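# Put one soap bar in each of three lidded boxes

## Task

At the end, all three boxes must be standing upright, each containing exactly one bar of soap, with its lid in place on every box. Beware that a box that already has its lid on may have no soap inside.

## Robot and tools

Robot: two arms. left_arm carries a five-finger left hand and right_arm a right hand; the left hand mirrors the right. Arm bases in the scene frame: left_arm at (+0.005, +0.489, 0) m, right_arm at (-0.062, -0.332, 0) m, each turned only slightly about z. A post stands on the floor behind the arms. Loose objects may get a brief push from outside. Anything that ends up off the table fails the job.

Frames. Scene frame: origin at table height halfway between the nominal bases, +z up, +x outward over the table, left_arm toward +y (these names are unrelated to image left and right). Reported hand positions, orientations, velocities, Hand targets and wrist-camera poses use each arm's own base frame; fixed cameras and the table use the scene frame. The hand point sits 0.05 m in front of the palm and 0.15 m from the wrist flange along the fingers. Its +z runs along straight fingers, +y out of the palm, +x across the palm away from the thumb on the right hand (toward the thumb on the left hand). Straight fingers extend 0.06 to 0.07 m past the point and lie 0.06 m behind it along -y. A wrist bracket on the little-finger side can strike things, and with fingers level the wrist may hang up to 0.11 m (palm down) or 0.23 m (palm up) below the point.

A row is 28 numbers, each in [-1, 1], always for both arms: left dx, dy, dz, rx, ry, rz; left hand little, ring, middle, index, thumb_bend, thumb_turn, force_limit, speed; then the same 14 for the right arm. The six pose numbers are an offset, not a pose: measured from that arm's Hand target at the start of the action or move, along that arm's base axes, with 1.0 equal to 0.6 m or 180 degrees; rx, ry, rz form one rotation vector about the Hand target position. Every row within one action or one move list is counted from that same starting Hand target, not from the previous row; a later call starts from the new Hand target, so sending an offset again moves further. All zeros means no new pose request. The commanded orientation is clipped to 32 degrees from the measured one per control step.

The six hand numbers are absolute motor targets: +1 open/straight, -1 closed/curled; thumb_turn -1 puts the thumb opposite the fingers, +1 beside the palm. force_limit maps -1..+1 to roughly 0..10 N at the fingertip (0..15 N for the two thumb motors). speed rises from nearly zero at -1 to full at +0.48 and stays full above that. No value means keep as is: repeat the hand's last executed eight numbers, or, if none has been sent yet, its hand_measured six plus hand_force_limit and hand_speed. With the thumb in front, the hand wraps objects about 0.035 to 0.065 m thick; thumb tip against index pad pinches light items up to about 0.08 m. For a gentle grip, close with speed at -0.94 or below. To tighten, raise force_limit and send a target more closed than hand_measured; to loosen, send one more open.

Tools. execute_actions(actions, cameras): actions is a list of actions, each a list of up to 15 rows at 1/30 s per row; a short action keeps its final row until step 15. Images come back only for an empty list or when cameras names them. move(target, speed, blend, stop_force, zero, blocking, cameras): target is one row or up to 15 rows, each arm's pose numbers an offset from its Hand target when the move began; the hand point travels straight toward it. speed is m/s, 0.002 to 3.6, default 0.25 (turns at twice that in rad/s), one value or one per target; the whole move is capped at 10 s. blend is a corner radius in m. stop_force (3 to 120 N, both arms) ends an arm's path when its wrist sensor feels that much push against the motion; approach slowly (about 0.005 m/s) for soft contact; not allowed with blocking=false, and all targets must share the same hand numbers. zero (default true) rezeros the sensor before a stop_force move. blocking=false returns after 0.5 s while the move continues. wait(seconds 0 to 3600), stop() brakes a running move, zoom_image(camera, region [x0, y0, x1, y1], at most 504 by 504 pixels) enlarges a part of the latest image, show_instructions() shows the reference pages, zero_wrist_force(arm) rezeros one sensor, finished_scene(scene 1) ends everything irreversibly.

Cameras: cam_high, cam_low, cam_left_wrist, cam_right_wrist, each 672x504; pass ["all"] for every camera.

Results give per arm end_effector_position (m), end_effector_quat_wxyz, velocities, Hand target, joint positions and torques, Wrist force/torque (plus the peak since the last shown reading), hand_measured, hand_stopped_by (moving, target, force, stalled, fault), hand_load_n (positive means the finger is pushed open; near 0 after a lost grip), hand_force_limit, hand_speed. move adds a move: line such as done, off_target, moving, held or fault, and limits like paced or held. A hand often rests short of its Hand target; send the gap again as an offset.

Avoid: drops of any height, releasing moving parts, fast or hard contact. An outside force near 150 N, or contact torque at a joint limit (wrist joints 24.3 N m), stops the arm for 10 s; a target even slightly past a firm contact can do this. Never let the hands or arms press on each other; the clearance check does not cover fingers. Keep each wrist away from its own base's first-joint axis. Long stretched holds heat motors: MOTOR HOT at 70 °C, braking at 85 °C.

Each tool is called after "Call:" by a JSON object that holds its "op" and its "data", one argument or row to a line.

Reference images:

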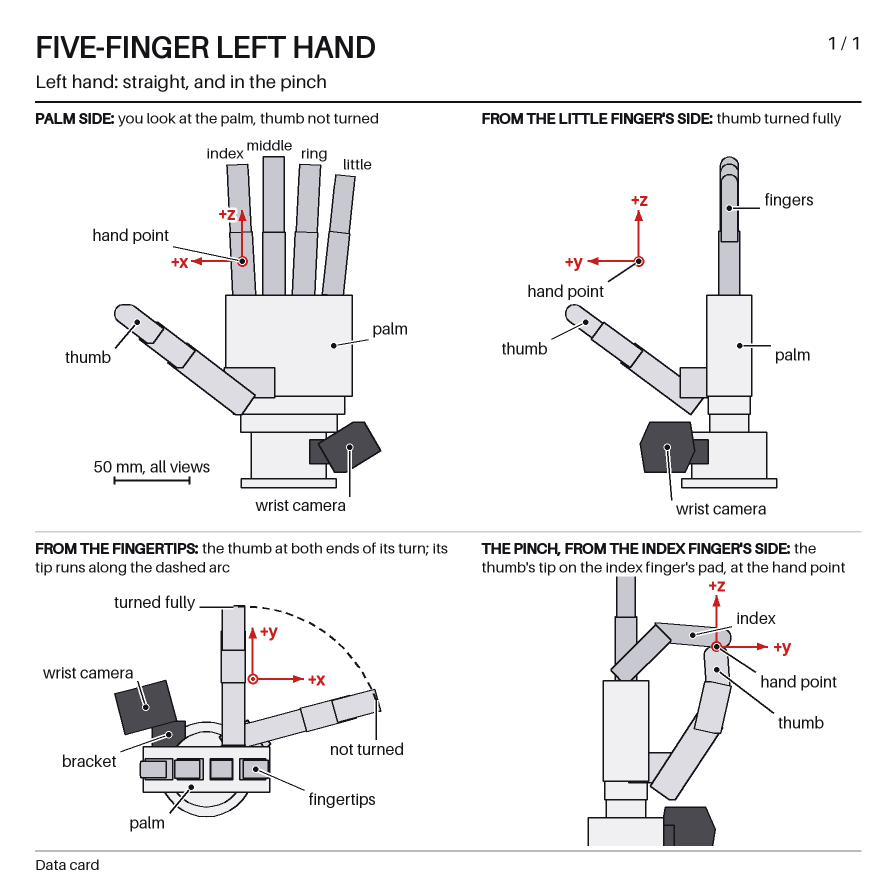

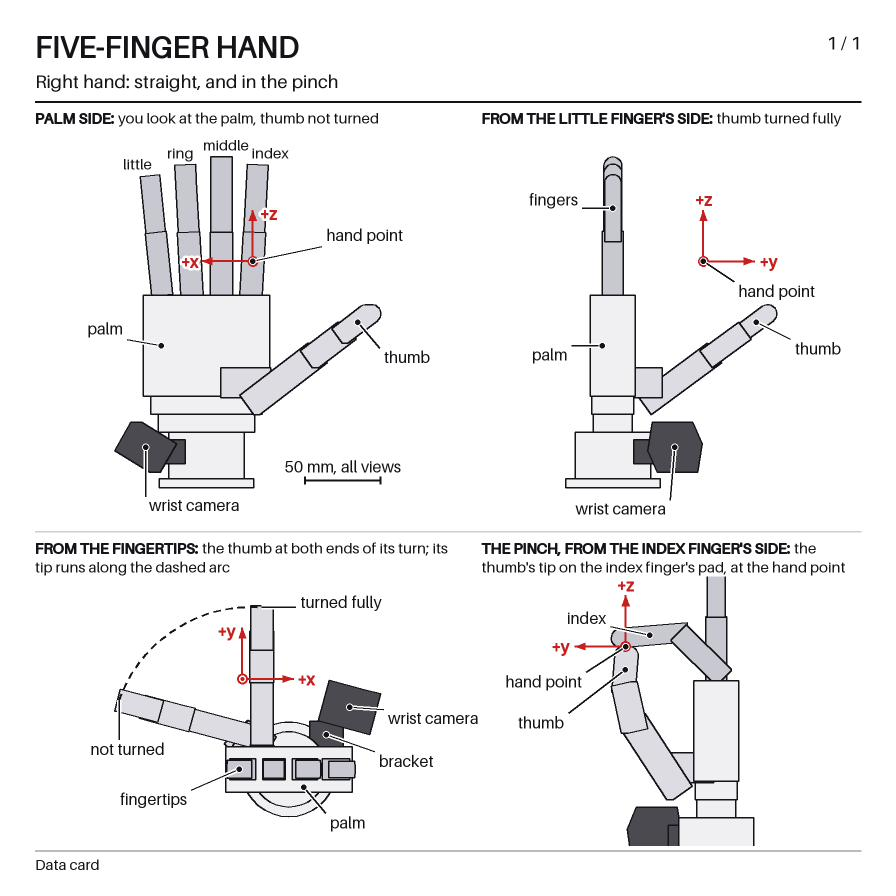

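## Session

Call:
{"op": "execute_actions", "data": {
  "actions": []
}}

Scene clock: 0.00 s.
left_arm: end_effector_position=(-0.0738, -0.3937, +0.1148) hand_measured=(+1.000, +1.000, +1.000, +1.000, +1.000, +1.000) hand_load_n=(+0.0, +0.0, +0.0, +0.0, +0.0, +0.0) hand_stopped_by=(target, target, target, target, target, target) hand_force_limit=0.00 hand_speed=-0.80 end_effector_quat_wxyz=(-0.016, +0.992, -0.089, -0.082) | right_arm: end_effector_position=(+0.6424, -0.1066, +0.3684) hand_measured=(+1.000, +1.000, +1.000, +1.000, +1.000, +1.000) hand_load_n=(-0.5, +0.0, -0.5, +0.0, +0.0, +0.0) hand_stopped_by=(target, target, target, target, target, target) hand_force_limit=0.00 hand_speed=-0.80 end_effector_quat_wxyz=(-0.315, +0.660, -0.642, +0.232)
Joint positions: left_arm=[1.814 -1.788 -1.944 2.076 -1.426 0.429] | right_arm=[-0.57 -1.015 0.706 1.223 1.067 -3.564]
Joint velocities: within noise
Joint torques (N m): no reading
Wrist force (N): no reading
Wrist torque (N m): no reading
Wrist force, peak (N): no reading
Hand target: left_arm -0.0738, -0.3937, +0.1148; -0.016, +0.992, -0.089, -0.082 | right_arm +0.6424, -0.1066, +0.3684; -0.315, +0.660, -0.642, +0.232

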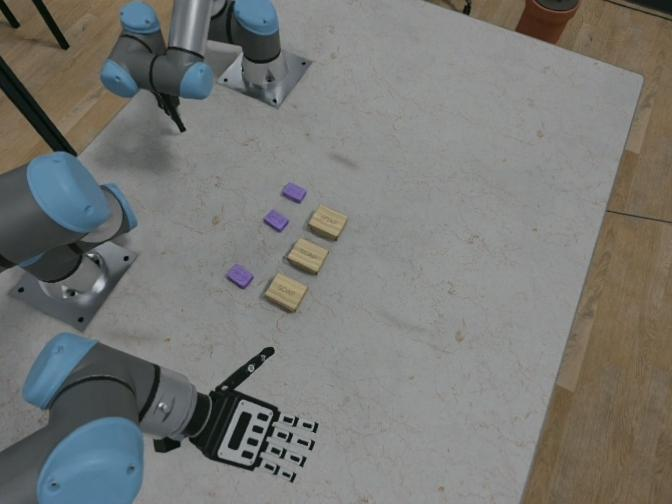

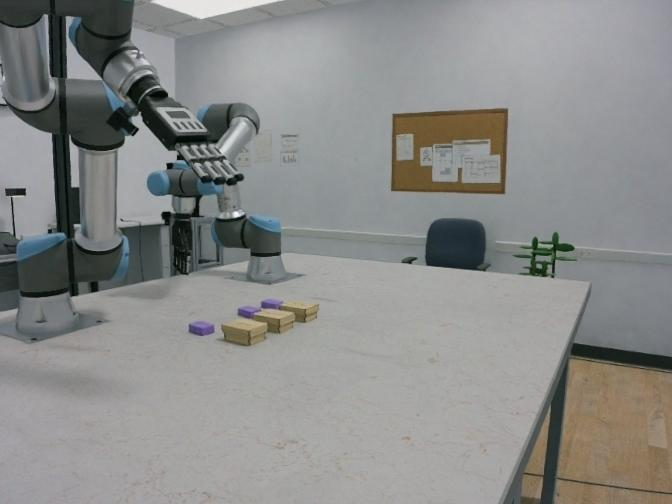

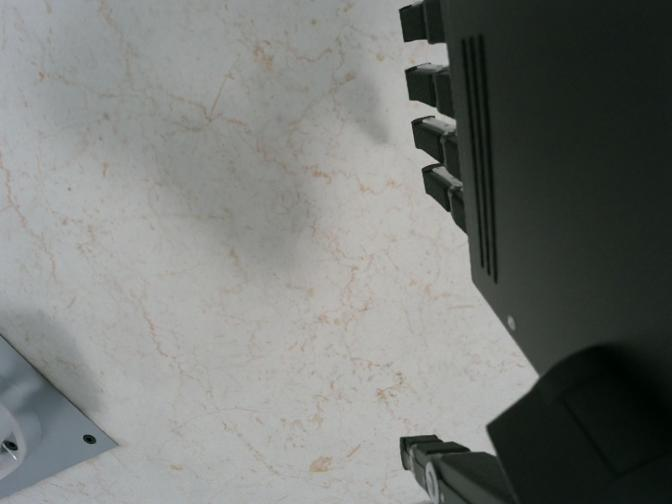

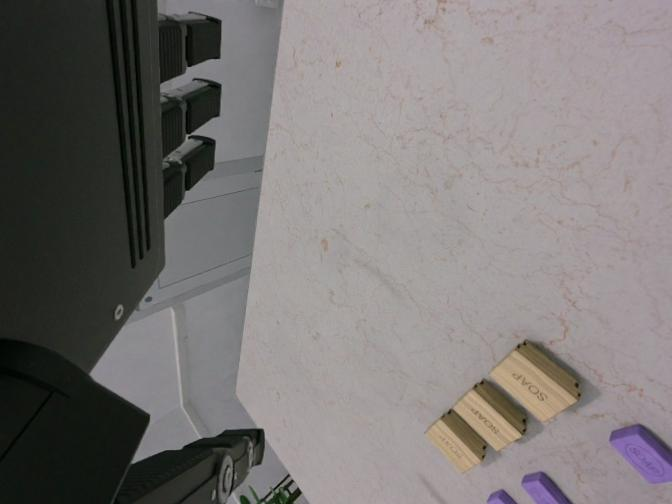

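Call:
{"op": "zoom_image", "data": {
  "camera": "cam_high",
  "region": [210, 160, 370, 320]
}}

Call:
{"op": "zoom_image", "data": {
  "camera": "cam_low",
  "region": [170, 280, 340, 360]
}}

Call:
{"op": "zoom_image", "data": {
  "camera": "cam_right_wrist",
  "region": [400, 320, 672, 504]
}}

Scaled by 3.150 from the camera's image (finer frame: 960x720).

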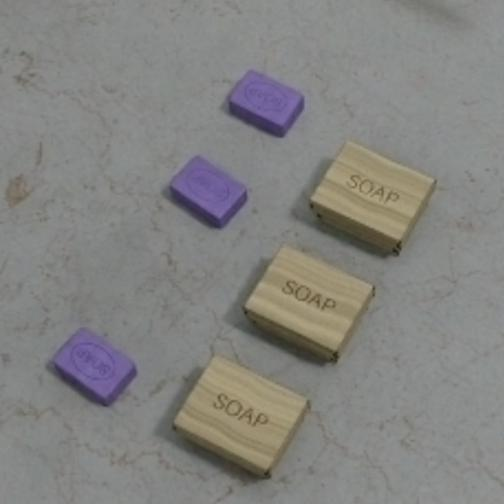

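Scaled by 2.965 from the camera's image (finer frame: 960x720).

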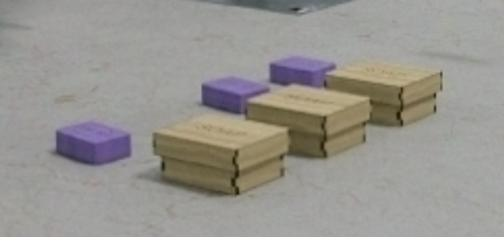

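Scaled by 1.853 from the camera's image (finer frame: 960x720).

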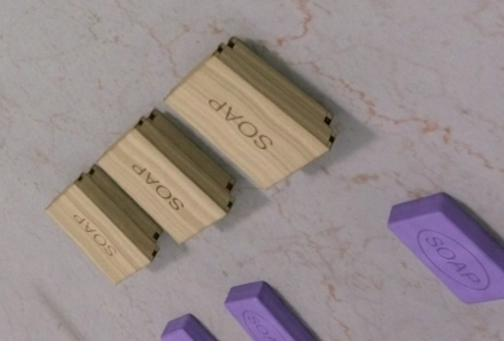

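Call:
{"op": "move", "data": {
  "target": [0,0,0,0,0,0,1,1,1,1,1,1,0,-0.8,-0.206,0.467,-0.08,-0.0272,-0.0214,0.4664,1,1,1,1,1,1,0,-0.8],
  "cameras": ["all"]
}}

Scene clock: 152.53 s.
left_arm: end_effector_position=(-0.0738, -0.3937, +0.1148) hand_measured=(+1.000, +1.000, +1.000, +1.000, +1.000, +1.000) hand_load_n=(+0.0, +0.0, +0.0, +0.0, +0.0, +0.0) hand_stopped_by=(target, target, target, target, target, target) hand_force_limit=0.00 hand_speed=-0.80 end_effector_quat_wxyz=(-0.016, +0.992, -0.089, -0.082) | right_arm: end_effector_position=(+0.5188, +0.1735, +0.3204) hand_measured=(+1.000, +1.000, +1.000, +1.000, +1.000, +1.000) hand_load_n=(+0.0, +0.0, +0.0, +0.0, +0.0, +0.0) hand_stopped_by=(target, target, target, target, target, target) hand_force_limit=0.00 hand_speed=-0.80 end_effector_quat_wxyz=(-0.383, +0.924, -0.017, +0.007)
Joint positions: left_arm=[1.814 -1.788 -1.944 2.076 -1.426 0.429] | right_arm=[-0.177 -0.981 0.956 1.737 0.794 -4.911]
Joint torques (N m): left_arm=[1.06 23.68 12.75 -2.5 0.44 0.06] | right_arm=[9.44 -32.08 -28.82 4.26 1.57 -3.06]
Wrist force (N): left_arm=[-0.1 0.1 0.1] | right_arm=[0.1 -0.1 -0.3]
Wrist torque (N m): left_arm=[0.01 0.03 -0.01] | right_arm=[0.01 -0.02 0.05]
Wrist force, peak (N): left_arm=[-0.4 -0.1 0.2] | right_arm=[-0.2 -0.8 0.0]
Hand target: left_arm -0.0738, -0.3937, +0.1148; -0.016, +0.992, -0.089, -0.082 | right_arm +0.5188, +0.1736, +0.3204; -0.383, +0.924, -0.017, +0.007
Off the commanded pose: left_arm 0.000 m, 0 deg | right_arm 0.000 m, 0 deg.
move: done
cam_right_wrist: T_world_to_cam=[[0.21438, -0.70878, -0.67206, 0.22494], [-0.83728, -0.48768, 0.24725, 0.43477], [-0.503, 0.50969, -0.698, 0.51432]] pos_world=[0.5745, 0.10932, 0.40267]

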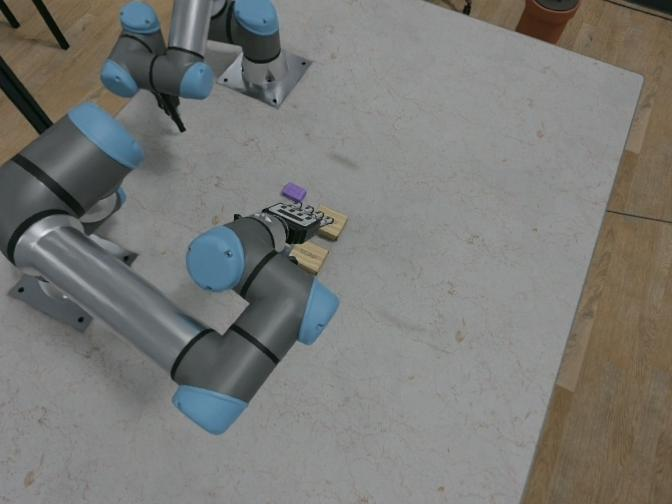

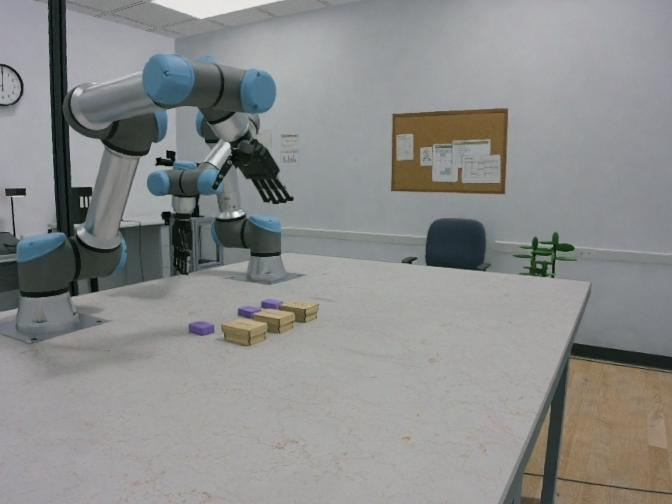

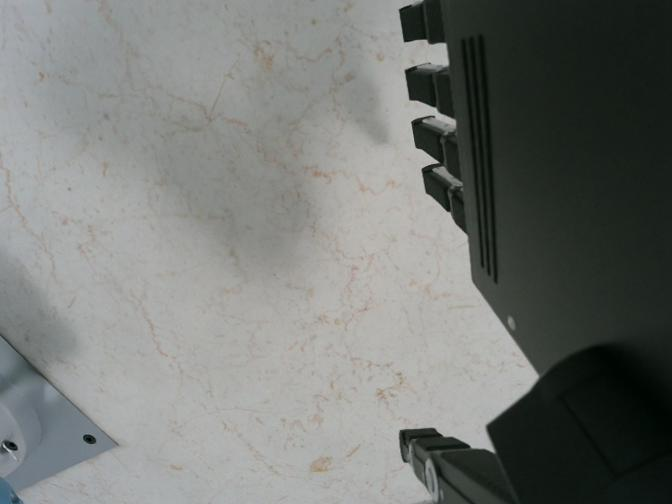

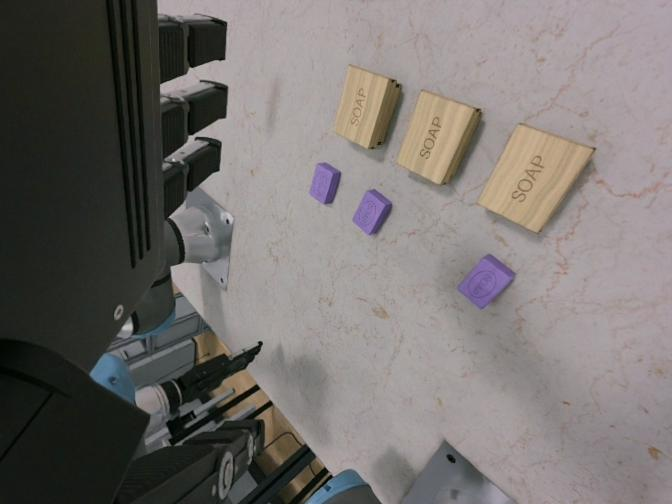

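Call:
{"op": "zoom_image", "data": {
  "camera": "cam_right_wrist",
  "region": [300, 50, 520, 215]
}}

Call:
{"op": "zoom_image", "data": {
  "camera": "cam_right_wrist",
  "region": [420, 110, 620, 320]
}}

Scaled by 2.291 from the camera's image (finer frame: 960x720).

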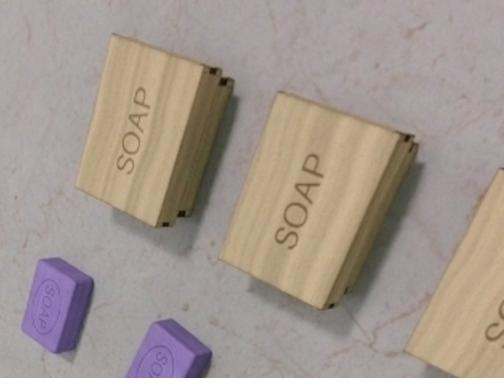

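Scaled by 2.400 from the camera's image (finer frame: 960x720).

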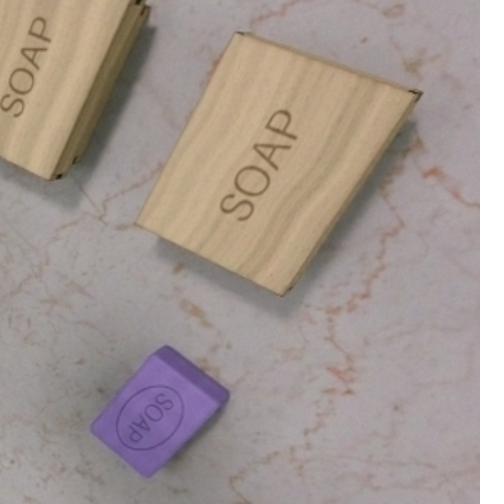

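Call:
{"op": "move", "data": {
  "target": [0,0,0,0,0,0,1,1,1,1,1,1,0,-0.8,-0.0317,0.0235,-0.284,0.0278,-0.001,0,-1,-1,0.4,0.4,1,-1,0,0],
  "cameras": ["cam_low","cam_right_wrist"]
}}

Call:
{"op": "zoom_image", "data": {
  "camera": "cam_low",
  "region": [170, 220, 370, 370]
}}

Scene clock: 279.67 s.
left_arm: end_effector_position=(-0.0738, -0.3937, +0.1148) hand_measured=(+1.000, +1.000, +1.000, +1.000, +1.000, +1.000) hand_load_n=(+0.0, +0.0, +0.0, +0.5, +0.0, +0.0) hand_stopped_by=(target, target, target, target, target, target) hand_force_limit=0.00 hand_speed=-0.80 end_effector_quat_wxyz=(-0.016, +0.992, -0.089, -0.082) | right_arm: end_effector_position=(+0.4997, +0.1877, +0.1501) hand_measured=(-1.000, -1.000, +0.400, +0.400, +1.000, -1.000) hand_load_n=(+0.0, +0.0, +0.5, +0.0, +0.0, +0.0) hand_stopped_by=(target, target, target, target, target, target) hand_force_limit=0.00 hand_speed=0.00 end_effector_quat_wxyz=(-0.423, +0.906, -0.016, +0.007)
Joint positions: left_arm=[1.814 -1.788 -1.944 2.076 -1.426 0.429] | right_arm=[-0.192 -0.937 1.374 1.318 0.712 -4.954]
Joint torques (N m): left_arm=[0.24 23.67 12.81 -2.52 0.42 0.21] | right_arm=[-5.67 -33.3 -3.84 1.01 -3.62 2.05]
Wrist force (N): left_arm=[0.0 -0.2 0.4] | right_arm=[0.0 0.3 -0.2]
Wrist torque (N m): left_arm=[-0.05 0.01 0.00] | right_arm=[0.07 -0.02 0.04]
Wrist force, peak (N): left_arm=[-0.2 0.0 0.4] | right_arm=[0.5 -0.9 -1.2]
Hand target: left_arm -0.0738, -0.3937, +0.1148; -0.016, +0.992, -0.089, -0.082 | right_arm +0.4998, +0.1877, +0.1500; -0.423, +0.906, -0.016, +0.007
Off the commanded pose: left_arm 0.000 m, 0 deg | right_arm 0.000 m, 0 deg.
move: done
cam_right_wrist: T_world_to_cam=[[0.21691, -0.64746, -0.73058, 0.12056], [-0.8378, -0.50759, 0.2011, 0.47882], [-0.50104, 0.56846, -0.65255, 0.35983]] pos_world=[0.5553, 0.11656, 0.22659]

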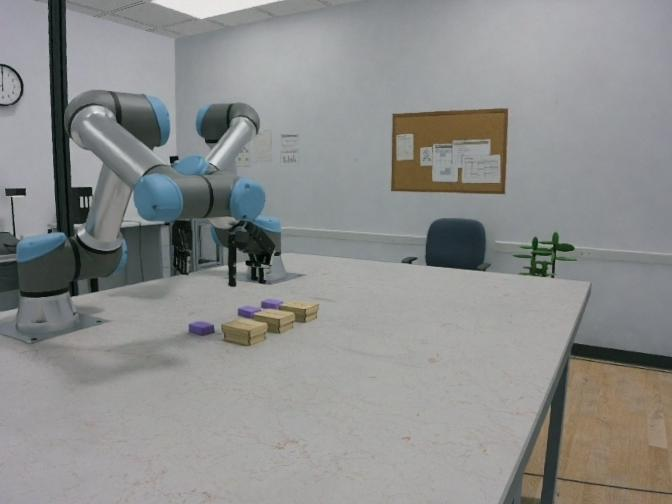

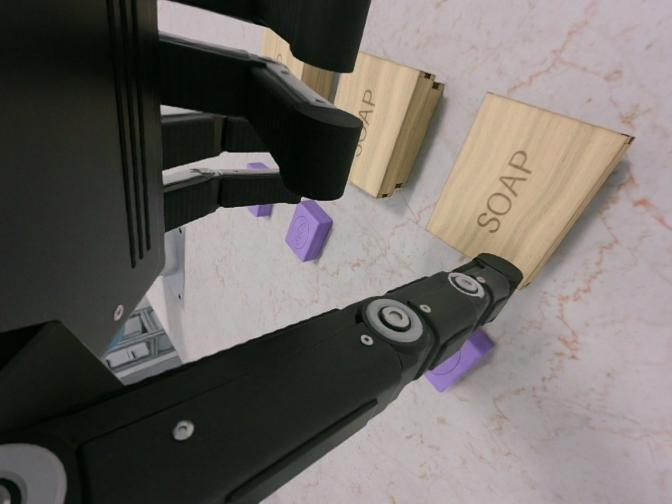

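Scaled by 2.520 from the camera's image (finer frame: 960x720).

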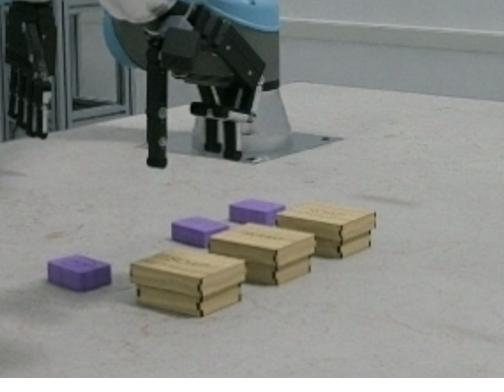

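Call:
{"op": "zoom_image", "data": {
  "camera": "cam_low",
  "region": [180, 290, 330, 360]
}}

Call:
{"op": "zoom_image", "data": {
  "camera": "cam_right_wrist",
  "region": [320, 40, 660, 400]
}}

Scaled by 3.360 from the camera's image (finer frame: 960x720).

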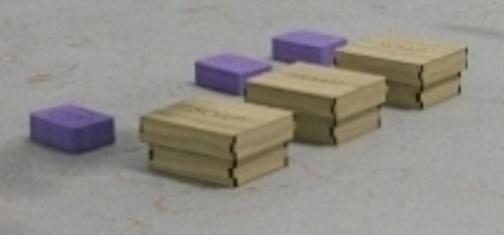

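Scaled by 1.400 from the camera's image (finer frame: 960x720).

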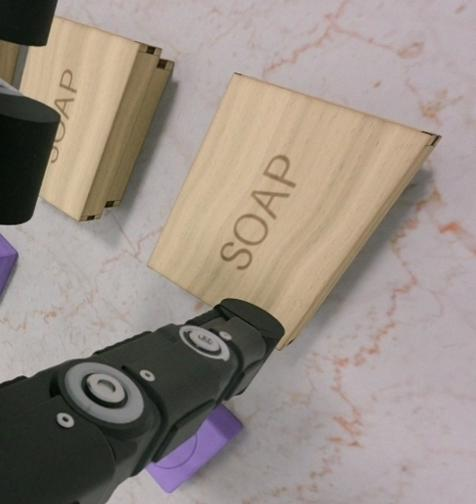

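Call:
{"op": "zoom_image", "data": {
  "camera": "cam_right_wrist",
  "region": [150, 0, 400, 250]
}}

Scaled by 2.016 from the camera's image (finer frame: 960x720).

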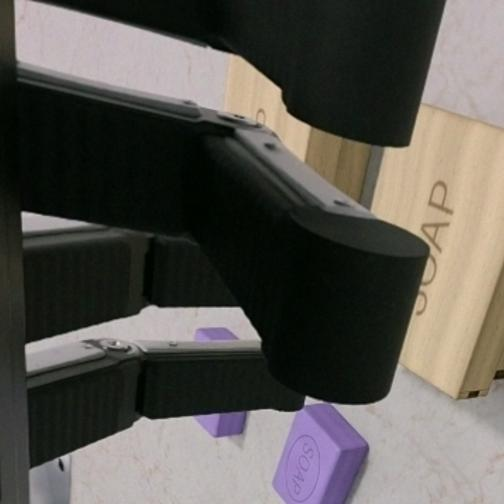

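Call:
{"op": "move", "data": {
  "target": [0,0,0,0,0,0,1,1,1,1,1,1,0,-0.8,-0.0018,-0.0047,-0.1333,0,0,0,-1,-1,0.4,0.4,1,-1,0,0],
  "cameras": ["cam_low","cam_right_wrist","cam_high"]
}}

Call:
{"op": "zoom_image", "data": {
  "camera": "cam_low",
  "region": [180, 220, 330, 360]
}}

Call:
{"op": "zoom_image", "data": {
  "camera": "cam_right_wrist",
  "region": [280, 40, 660, 400]
}}

Scene clock: 333.53 s.
left_arm: end_effector_position=(-0.0738, -0.3937, +0.1148) hand_measured=(+1.000, +1.000, +1.000, +1.000, +1.000, +1.000) hand_load_n=(+0.0, +0.0, +0.0, +0.5, +0.0, +0.0) hand_stopped_by=(target, target, target, target, target, target) hand_force_limit=0.00 hand_speed=-0.80 end_effector_quat_wxyz=(-0.016, +0.992, -0.089, -0.082) | right_arm: end_effector_position=(+0.4987, +0.1848, +0.0701) hand_measured=(-1.000, -1.000, +0.400, +0.400, +1.000, -1.000) hand_load_n=(+0.0, +0.0, +0.0, +0.0, +0.0, +0.0) hand_stopped_by=(target, target, target, target, target, target) hand_force_limit=0.00 hand_speed=0.00 end_effector_quat_wxyz=(-0.423, +0.906, -0.016, +0.007)
Joint positions: left_arm=[1.814 -1.788 -1.944 2.076 -1.426 0.429] | right_arm=[-0.198 -0.844 1.446 1.16 0.713 -4.962]
Joint torques (N m): left_arm=[0.23 23.93 12.55 -2.48 0.41 0.26] | right_arm=[-2.53 -35.15 -1.23 1.43 -3.68 1.96]
Wrist force (N): left_arm=[-0.1 0.1 0.1] | right_arm=[0.3 0.2 -0.3]
Wrist torque (N m): left_arm=[0.01 0.01 -0.01] | right_arm=[0.07 -0.06 0.04]
Wrist force, peak (N): left_arm=[-0.2 0.1 0.4] | right_arm=[0.1 -0.9 -1.0]
Hand target: left_arm -0.0738, -0.3937, +0.1148; -0.016, +0.992, -0.089, -0.082 | right_arm +0.4987, +0.1849, +0.0701; -0.423, +0.906, -0.016, +0.007
Off the commanded pose: left_arm 0.000 m, 0 deg | right_arm 0.000 m, 0 deg.
move: done
cam_right_wrist: T_world_to_cam=[[0.21682, -0.64746, -0.7306, 0.06067], [-0.83784, -0.50751, 0.20112, 0.49256], [-0.50101, 0.56853, -0.65251, 0.3087]] pos_world=[0.5542, 0.11376, 0.14669]
Images, in order (width x height): cam_high 672x504, cam_low 672x504, cam_right_wrist 672x504.

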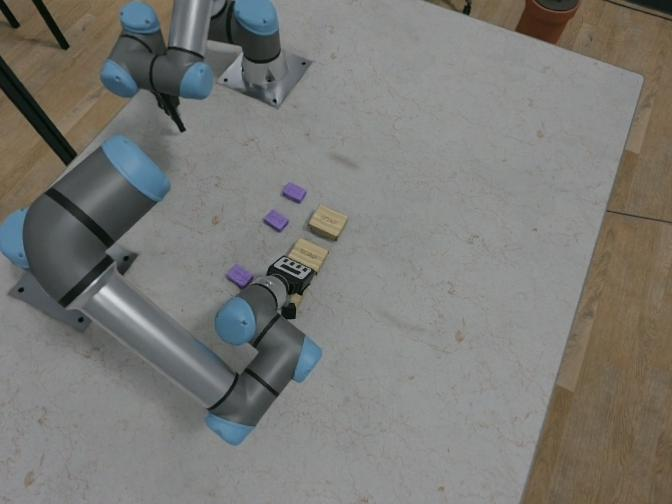

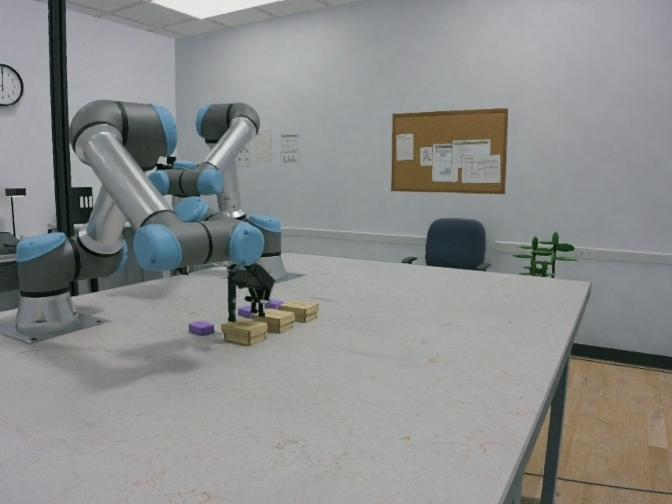

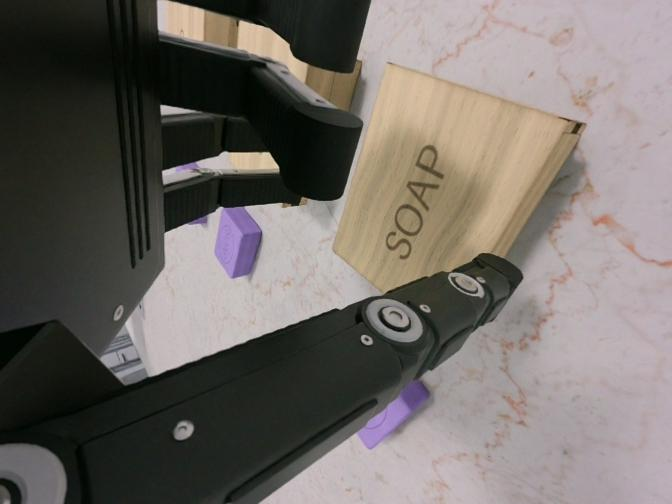

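Scaled by 3.360 from the camera's image (finer frame: 960x720).

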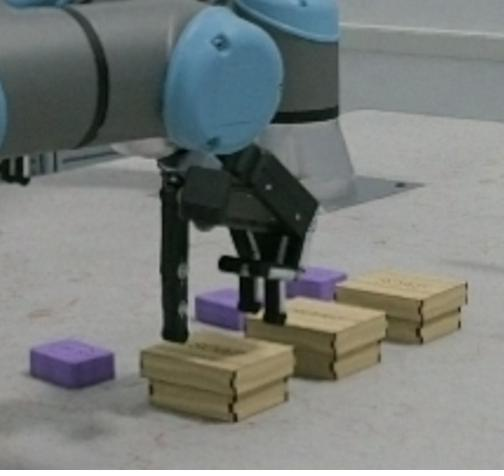

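Scaled by 1.326 from the camera's image (finer frame: 960x720).

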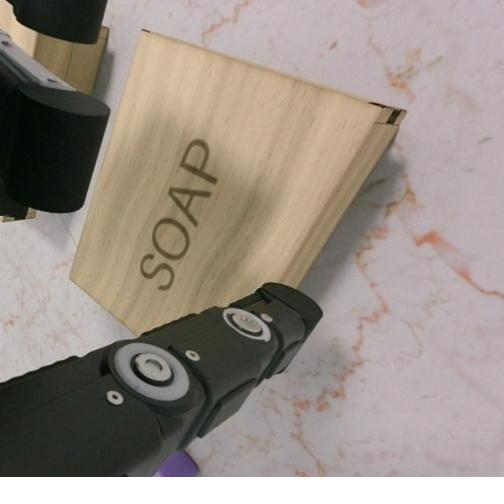

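Call:
{"op": "move", "data": {
  "target": [0,0,0,0,0,0,1,1,1,1,1,1,0,-0.8,0,-0.005,0,0,0,0,-1,-1,0.4,0.4,1,-1,0,0]
}}

Call:
{"op": "move", "data": {
  "target": [0,0,0,0,0,0,1,1,1,1,1,1,0,-0.8,0,0,-0.0467,0,0,0,-1,-1,0.4,0.4,1,-1,0,0],
  "speed": 0.03,
  "stop_force": 6,
  "cameras": ["cam_low","cam_right_wrist"]
}}

Call:
{"op": "zoom_image", "data": {
  "camera": "cam_low",
  "region": [180, 220, 330, 360]
}}

Call:
{"op": "zoom_image", "data": {
  "camera": "cam_right_wrist",
  "region": [280, 40, 660, 400]
}}

Scene clock: 377.53 s.
left_arm: end_effector_position=(-0.0738, -0.3937, +0.1148) hand_measured=(+1.000, +1.000, +1.000, +1.000, +1.000, +1.000) hand_load_n=(+0.0, +0.0, +0.0, +0.0, +0.0, +0.0) hand_stopped_by=(target, target, target, target, target, target) hand_force_limit=0.00 hand_speed=-0.80 end_effector_quat_wxyz=(-0.016, +0.992, -0.089, -0.082) | right_arm: end_effector_position=(+0.4987, +0.1819, +0.0701) hand_measured=(-1.000, -1.000, +0.400, +0.400, +1.000, -1.000) hand_load_n=(+0.0, +0.0, +0.0, +0.0, +0.0, +0.0) hand_stopped_by=(target, target, target, target, target, target) hand_force_limit=0.00 hand_speed=0.00 end_effector_quat_wxyz=(-0.423, +0.906, -0.016, +0.007)
Joint positions: left_arm=[1.814 -1.788 -1.944 2.076 -1.426 0.429] | right_arm=[-0.204 -0.844 1.448 1.164 0.714 -4.971]
Joint torques (N m): left_arm=[1.04 23.5 12.38 -2.35 0.43 0.27] | right_arm=[-4.47 -33.88 -2.01 4.13 1.43 -3.07]
Wrist force (N): left_arm=[0.0 0.0 0.1] | right_arm=[0.2 0.1 -0.1]
Wrist torque (N m): left_arm=[0.00 0.01 -0.01] | right_arm=[0.05 -0.05 0.07]
Wrist force, peak (N): left_arm=[-0.1 0.0 0.5] | right_arm=[0.1 -0.2 -0.7]
Hand target: left_arm -0.0738, -0.3937, +0.1148; -0.016, +0.992, -0.089, -0.082 | right_arm +0.4987, +0.1819, +0.0701; -0.423, +0.906, -0.016, +0.007
Off the commanded pose: left_arm 0.000 m, 0 deg | right_arm 0.000 m, 0 deg.
move: done

Scene clock: 379.43 s.
left_arm: end_effector_position=(-0.0738, -0.3937, +0.1148) hand_measured=(+1.000, +1.000, +1.000, +1.000, +1.000, +1.000) hand_load_n=(+0.0, +0.0, +0.0, +0.0, +0.0, +0.0) hand_stopped_by=(target, target, target, target, target, target) hand_force_limit=0.00 hand_speed=-0.80 end_effector_quat_wxyz=(-0.016, +0.992, -0.089, -0.082) | right_arm: end_effector_position=(+0.4987, +0.1819, +0.0420) hand_measured=(-1.000, -1.000, +0.400, +0.400, +1.000, -1.000) hand_load_n=(+0.0, +0.0, +0.0, +0.0, +0.0, +0.0) hand_stopped_by=(target, target, target, target, target, target) hand_force_limit=0.00 hand_speed=0.00 end_effector_quat_wxyz=(-0.423, +0.906, -0.016, +0.007)
Joint positions: left_arm=[1.814 -1.788 -1.944 2.076 -1.426 0.429] | right_arm=[-0.204 -0.805 1.461 1.112 0.714 -4.971]
Joint torques (N m): left_arm=[0.81 23.53 12.88 -2.4 0.38 0.29] | right_arm=[0.16 -34.7 -1.84 1 0.75 1.8]
Wrist force (N): left_arm=[-0.2 0.1 0.1] | right_arm=[-0.1 0.0 -0.2]
Wrist torque (N m): left_arm=[0.01 0.03 -0.02] | right_arm=[0.03 -0.02 0.03]
Wrist force, peak (N): left_arm=[-0.2 0.1 0.3] | right_arm=[0.0 -0.2 -0.5]
Hand target: left_arm -0.0738, -0.3937, +0.1148; -0.016, +0.992, -0.089, -0.082 | right_arm +0.4987, +0.1819, +0.0420; -0.423, +0.906, -0.016, +0.007
Off the commanded pose: left_arm 0.000 m, 0 deg | right_arm 0.000 m, 0 deg.
move: done
cam_right_wrist: T_world_to_cam=[[0.21688, -0.64743, -0.73062, 0.03809], [-0.83783, -0.50756, 0.20107, 0.49671], [-0.50101, 0.56853, -0.65251, 0.29201]] pos_world=[0.5542, 0.11076, 0.11849]

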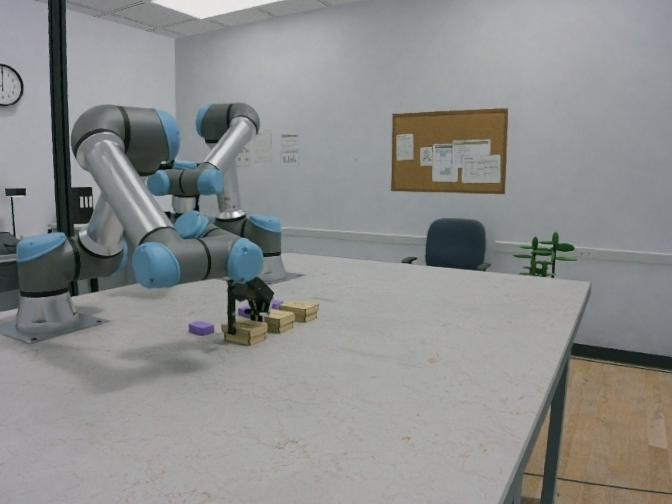

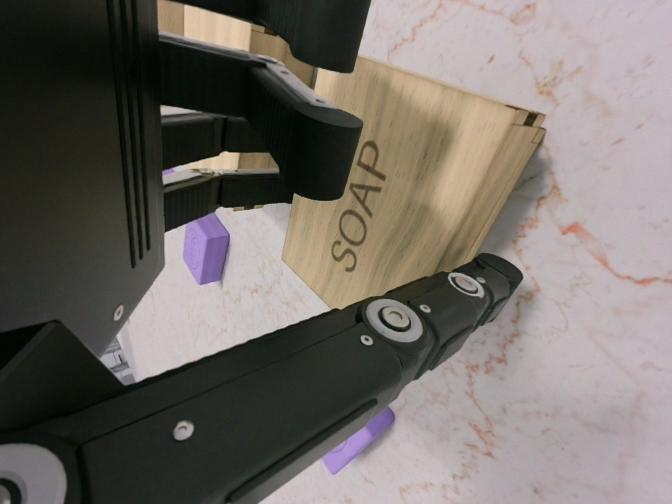

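Scaled by 3.360 from the camera's image (finer frame: 960x720).

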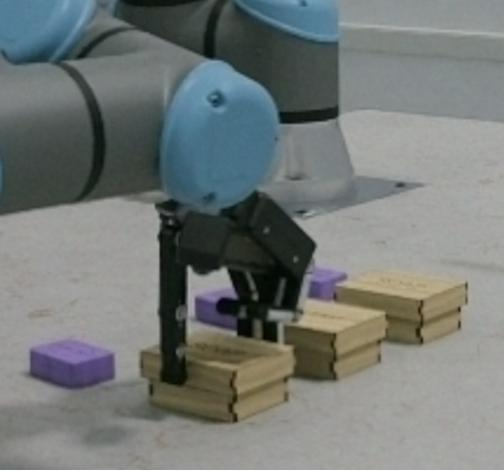

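Scaled by 1.326 from the camera's image (finer frame: 960x720).

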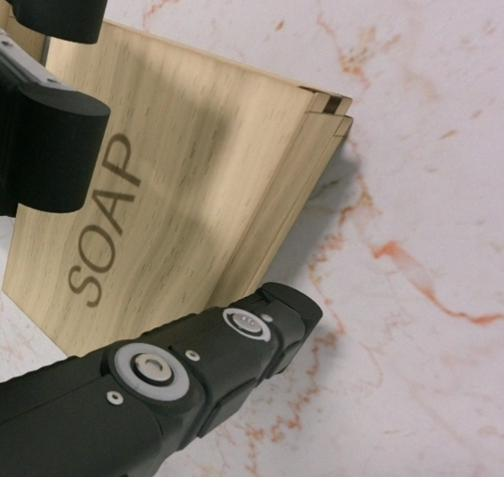

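Call:
{"op": "move", "data": {
  "target": [0,0,0,0,0,0,1,1,1,1,1,1,0,-0.8,0,0.005,0,0,0,0,-1,-1,0.4,0.4,1,-1,0,0],
  "speed": 0.02,
  "stop_force": 4
}}

Call:
{"op": "move", "data": {
  "target": [0,0,0,0,0,0,1,1,1,1,1,1,0,-0.8,0,0,0,0,0,0,-1,-1,-0.2,-0.2,1,-1,-0.4,-0.94],
  "cameras": ["cam_low","cam_right_wrist"]
}}

Call:
{"op": "zoom_image", "data": {
  "camera": "cam_low",
  "region": [180, 220, 330, 360]
}}

Call:
{"op": "zoom_image", "data": {
  "camera": "cam_right_wrist",
  "region": [280, 40, 660, 400]
}}

Scene clock: 394.87 s.
left_arm: end_effector_position=(-0.0738, -0.3937, +0.1148) hand_measured=(+1.000, +1.000, +1.000, +1.000, +1.000, +1.000) hand_load_n=(+0.0, +0.0, +0.0, +0.0, +0.0, +0.0) hand_stopped_by=(target, target, target, target, target, target) hand_force_limit=0.00 hand_speed=-0.80 end_effector_quat_wxyz=(-0.016, +0.992, -0.089, -0.082) | right_arm: end_effector_position=(+0.4987, +0.1849, +0.0420) hand_measured=(-1.000, -1.000, +0.400, +0.400, +1.000, -1.000) hand_load_n=(+0.0, +0.0, +0.0, +0.0, +0.0, +0.0) hand_stopped_by=(target, target, target, target, target, target) hand_force_limit=0.00 hand_speed=0.00 end_effector_quat_wxyz=(-0.423, +0.906, -0.016, +0.007)
Joint positions: left_arm=[1.814 -1.788 -1.944 2.076 -1.426 0.429] | right_arm=[-0.198 -0.805 1.46 1.107 0.713 -4.962]
Joint torques (N m): left_arm=[0.15 23.82 13.03 -2.4 0.41 0.44] | right_arm=[9.31 -55.36 -24.63 1.07 -3.65 2.06]
Wrist force (N): left_arm=[-0.2 0.0 0.3] | right_arm=[0.0 0.1 -0.2]
Wrist torque (N m): left_arm=[-0.02 0.03 -0.01] | right_arm=[0.04 -0.02 -0.06]
Wrist force, peak (N): left_arm=[-0.1 0.0 0.5] | right_arm=[-0.2 0.3 -0.6]
Hand target: left_arm -0.0738, -0.3937, +0.1148; -0.016, +0.992, -0.089, -0.082 | right_arm +0.4987, +0.1849, +0.0420; -0.423, +0.906, -0.016, +0.007
Off the commanded pose: left_arm 0.000 m, 0 deg | right_arm 0.000 m, 0 deg.
move: done

Scene clock: 396.90 s.
left_arm: end_effector_position=(-0.0738, -0.3937, +0.1148) hand_measured=(+1.000, +1.000, +1.000, +1.000, +1.000, +1.000) hand_load_n=(+0.0, +0.0, +0.0, +0.0, +0.0, +0.0) hand_stopped_by=(target, target, target, target, target, target) hand_force_limit=0.00 hand_speed=-0.80 end_effector_quat_wxyz=(-0.016, +0.992, -0.089, -0.082) | right_arm: end_effector_position=(+0.4987, +0.1849, +0.0420) hand_measured=(-1.000, -1.000, +0.120, +0.096, +1.000, -1.000) hand_load_n=(+0.0, +0.0, +3.5, +3.5, +1.0, +0.0) hand_stopped_by=(target, target, force, force, target, target) hand_force_limit=-0.40 hand_speed=-0.94 end_effector_quat_wxyz=(-0.423, +0.906, -0.016, +0.007)
Joint positions: left_arm=[1.814 -1.788 -1.944 2.076 -1.426 0.429] | right_arm=[-0.198 -0.805 1.46 1.107 0.713 -4.962]
Joint torques (N m): left_arm=[0.54 23.86 12.41 -2.33 0.4 0.41] | right_arm=[9.85 -55.21 -24.38 1.22 -3.52 2.03]
Wrist force (N): left_arm=[0.1 0.0 0.1] | right_arm=[-0.2 0.2 0.0]
Wrist torque (N m): left_arm=[-0.01 0.00 0.00] | right_arm=[0.04 0.01 -0.07]
Wrist force, peak (N): left_arm=[-0.2 -0.1 0.3] | right_arm=[-0.3 0.1 -0.7]
Hand target: left_arm -0.0738, -0.3937, +0.1148; -0.016, +0.992, -0.089, -0.082 | right_arm +0.4987, +0.1849, +0.0420; -0.423, +0.906, -0.016, +0.007
Off the commanded pose: left_arm 0.000 m, 0 deg | right_arm 0.000 m, 0 deg.
move: done
cam_right_wrist: T_world_to_cam=[[0.21688, -0.64743, -0.73062, 0.04003], [-0.83783, -0.50756, 0.20107, 0.49823], [-0.50101, 0.56853, -0.65251, 0.2903]] pos_world=[0.5542, 0.11376, 0.11849]

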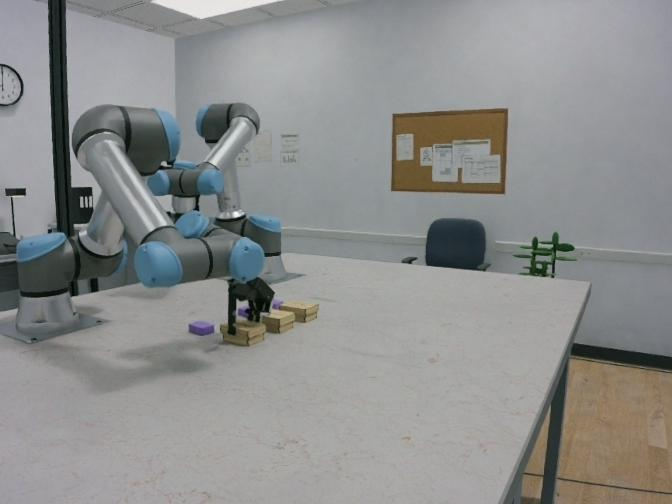

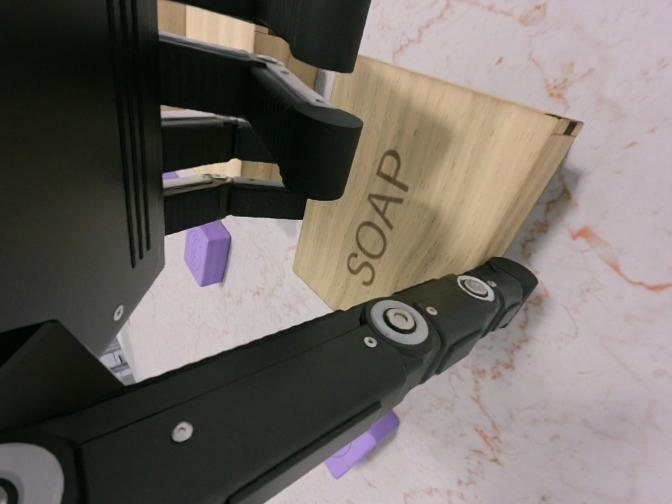

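Scaled by 3.360 from the camera's image (finer frame: 960x720).

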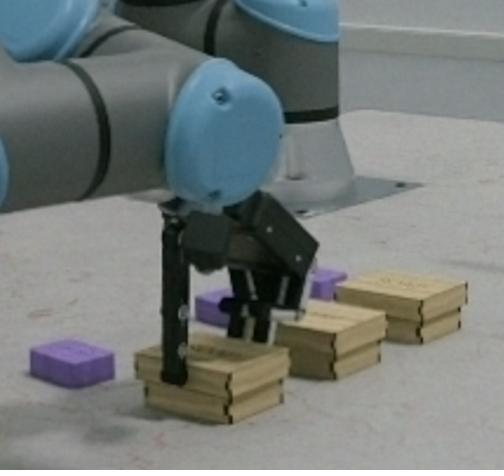

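Scaled by 1.326 from the camera's image (finer frame: 960x720).

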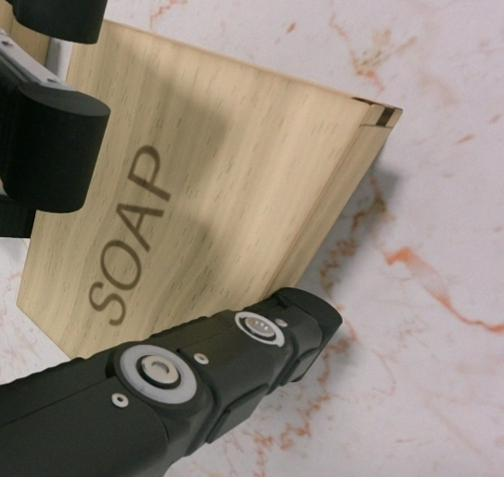

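Call:
{"op": "move", "data": {
  "target": [0,0,0,0,0,0,1,1,1,1,1,1,0,-0.8,0,0,0.133,0,0,0,-1,-1,-0.2,-0.2,1,-1,-0.4,-0.94],
  "speed": 0.05,
  "cameras": ["cam_low","cam_right_wrist","cam_high"]
}}

Call:
{"op": "zoom_image", "data": {
  "camera": "cam_low",
  "region": [180, 220, 330, 360]
}}

Call:
{"op": "zoom_image", "data": {
  "camera": "cam_high",
  "region": [210, 200, 360, 350]
}}

Call:
{"op": "zoom_image", "data": {
  "camera": "cam_right_wrist",
  "region": [280, 40, 660, 400]
}}

Scene clock: 408.53 s.
left_arm: end_effector_position=(-0.0738, -0.3937, +0.1148) hand_measured=(+1.000, +1.000, +1.000, +1.000, +1.000, +1.000) hand_load_n=(+0.0, +0.0, +0.0, -0.5, +0.0, +0.0) hand_stopped_by=(target, target, target, target, target, target) hand_force_limit=0.00 hand_speed=-0.80 end_effector_quat_wxyz=(-0.016, +0.992, -0.089, -0.082) | right_arm: end_effector_position=(+0.4987, +0.1849, +0.1217) hand_measured=(-1.000, -1.000, +0.120, +0.096, +1.000, -1.000) hand_load_n=(+0.0, +0.0, +3.5, +3.5, +0.5, +0.0) hand_stopped_by=(target, target, force, force, target, target) hand_force_limit=-0.40 hand_speed=-0.94 end_effector_quat_wxyz=(-0.423, +0.906, -0.016, +0.007)
Joint positions: left_arm=[1.814 -1.788 -1.944 2.076 -1.426 0.429] | right_arm=[-0.198 -0.908 1.408 1.262 0.713 -4.962]
Joint torques (N m): left_arm=[0.97 23.78 12.21 -2.26 0.41 0.55] | right_arm=[2.52 -53.83 -26.45 4.13 -2.93 -2.32]
Wrist force (N): left_arm=[0.0 0.1 0.3] | right_arm=[0.1 0.3 0.1]
Wrist torque (N m): left_arm=[0.00 0.01 -0.01] | right_arm=[0.03 -0.03 -0.05]
Wrist force, peak (N): left_arm=[-0.3 0.0 0.4] | right_arm=[-0.2 0.6 0.2]
Hand target: left_arm -0.0738, -0.3937, +0.1148; -0.016, +0.992, -0.089, -0.082 | right_arm +0.4987, +0.1849, +0.1218; -0.423, +0.906, -0.016, +0.007
Off the commanded pose: left_arm 0.000 m, 0 deg | right_arm 0.000 m, 0 deg.
move: done
cam_right_wrist: T_world_to_cam=[[0.21667, -0.64743, -0.73068, 0.09838], [-0.83788, -0.50744, 0.20116, 0.4822], [-0.50101, 0.56863, -0.65241, 0.34228]] pos_world=[0.5542, 0.11376, 0.19819]
Images, in order (width x height): cam_high 672x504, cam_low 672x504, cam_right_wrist 672x504.

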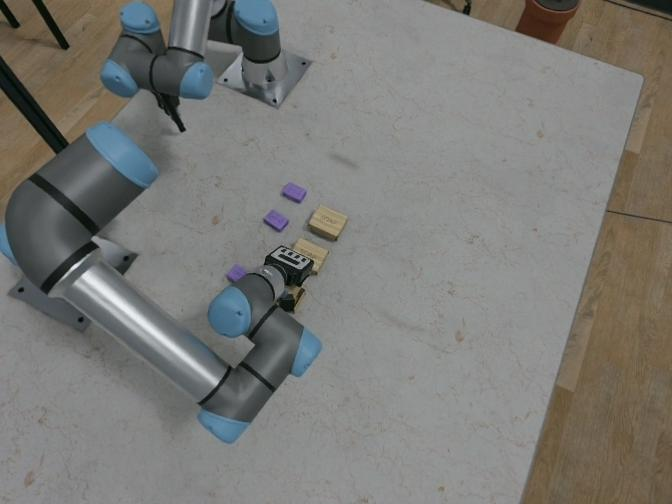

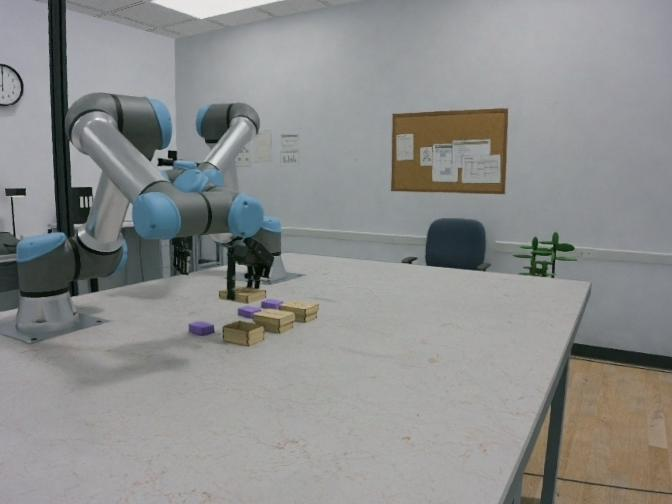

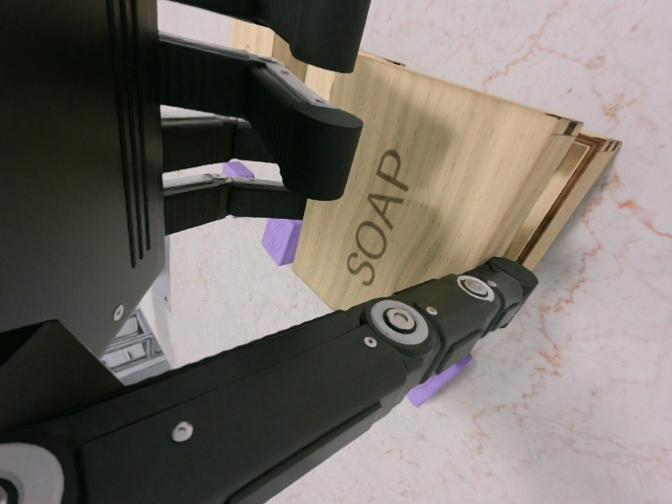

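Scaled by 3.360 from the camera's image (finer frame: 960x720).

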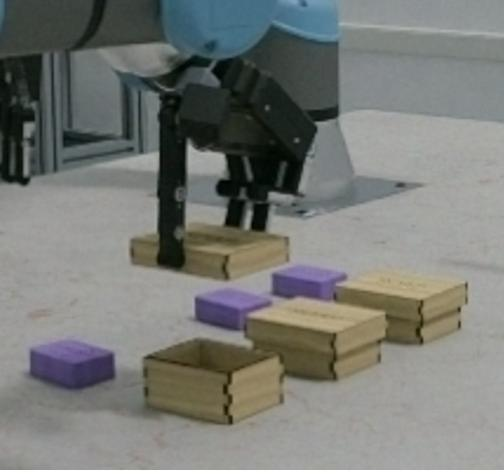

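Scaled by 3.360 from the camera's image (finer frame: 960x720).

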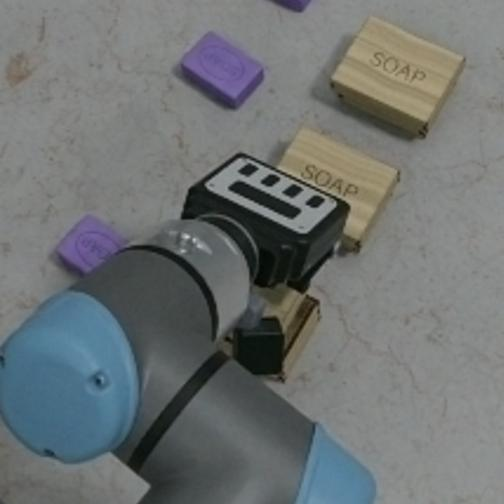

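Scaled by 1.326 from the camera's image (finer frame: 960x720).

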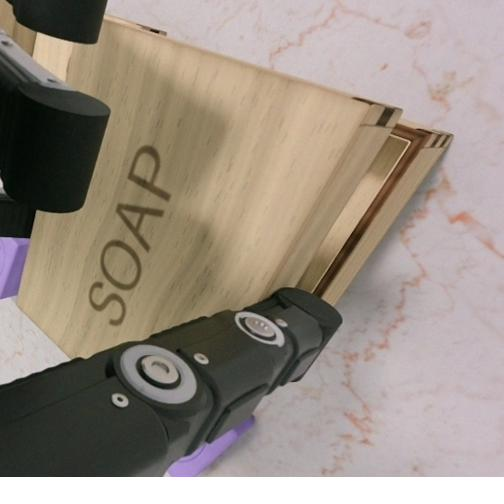

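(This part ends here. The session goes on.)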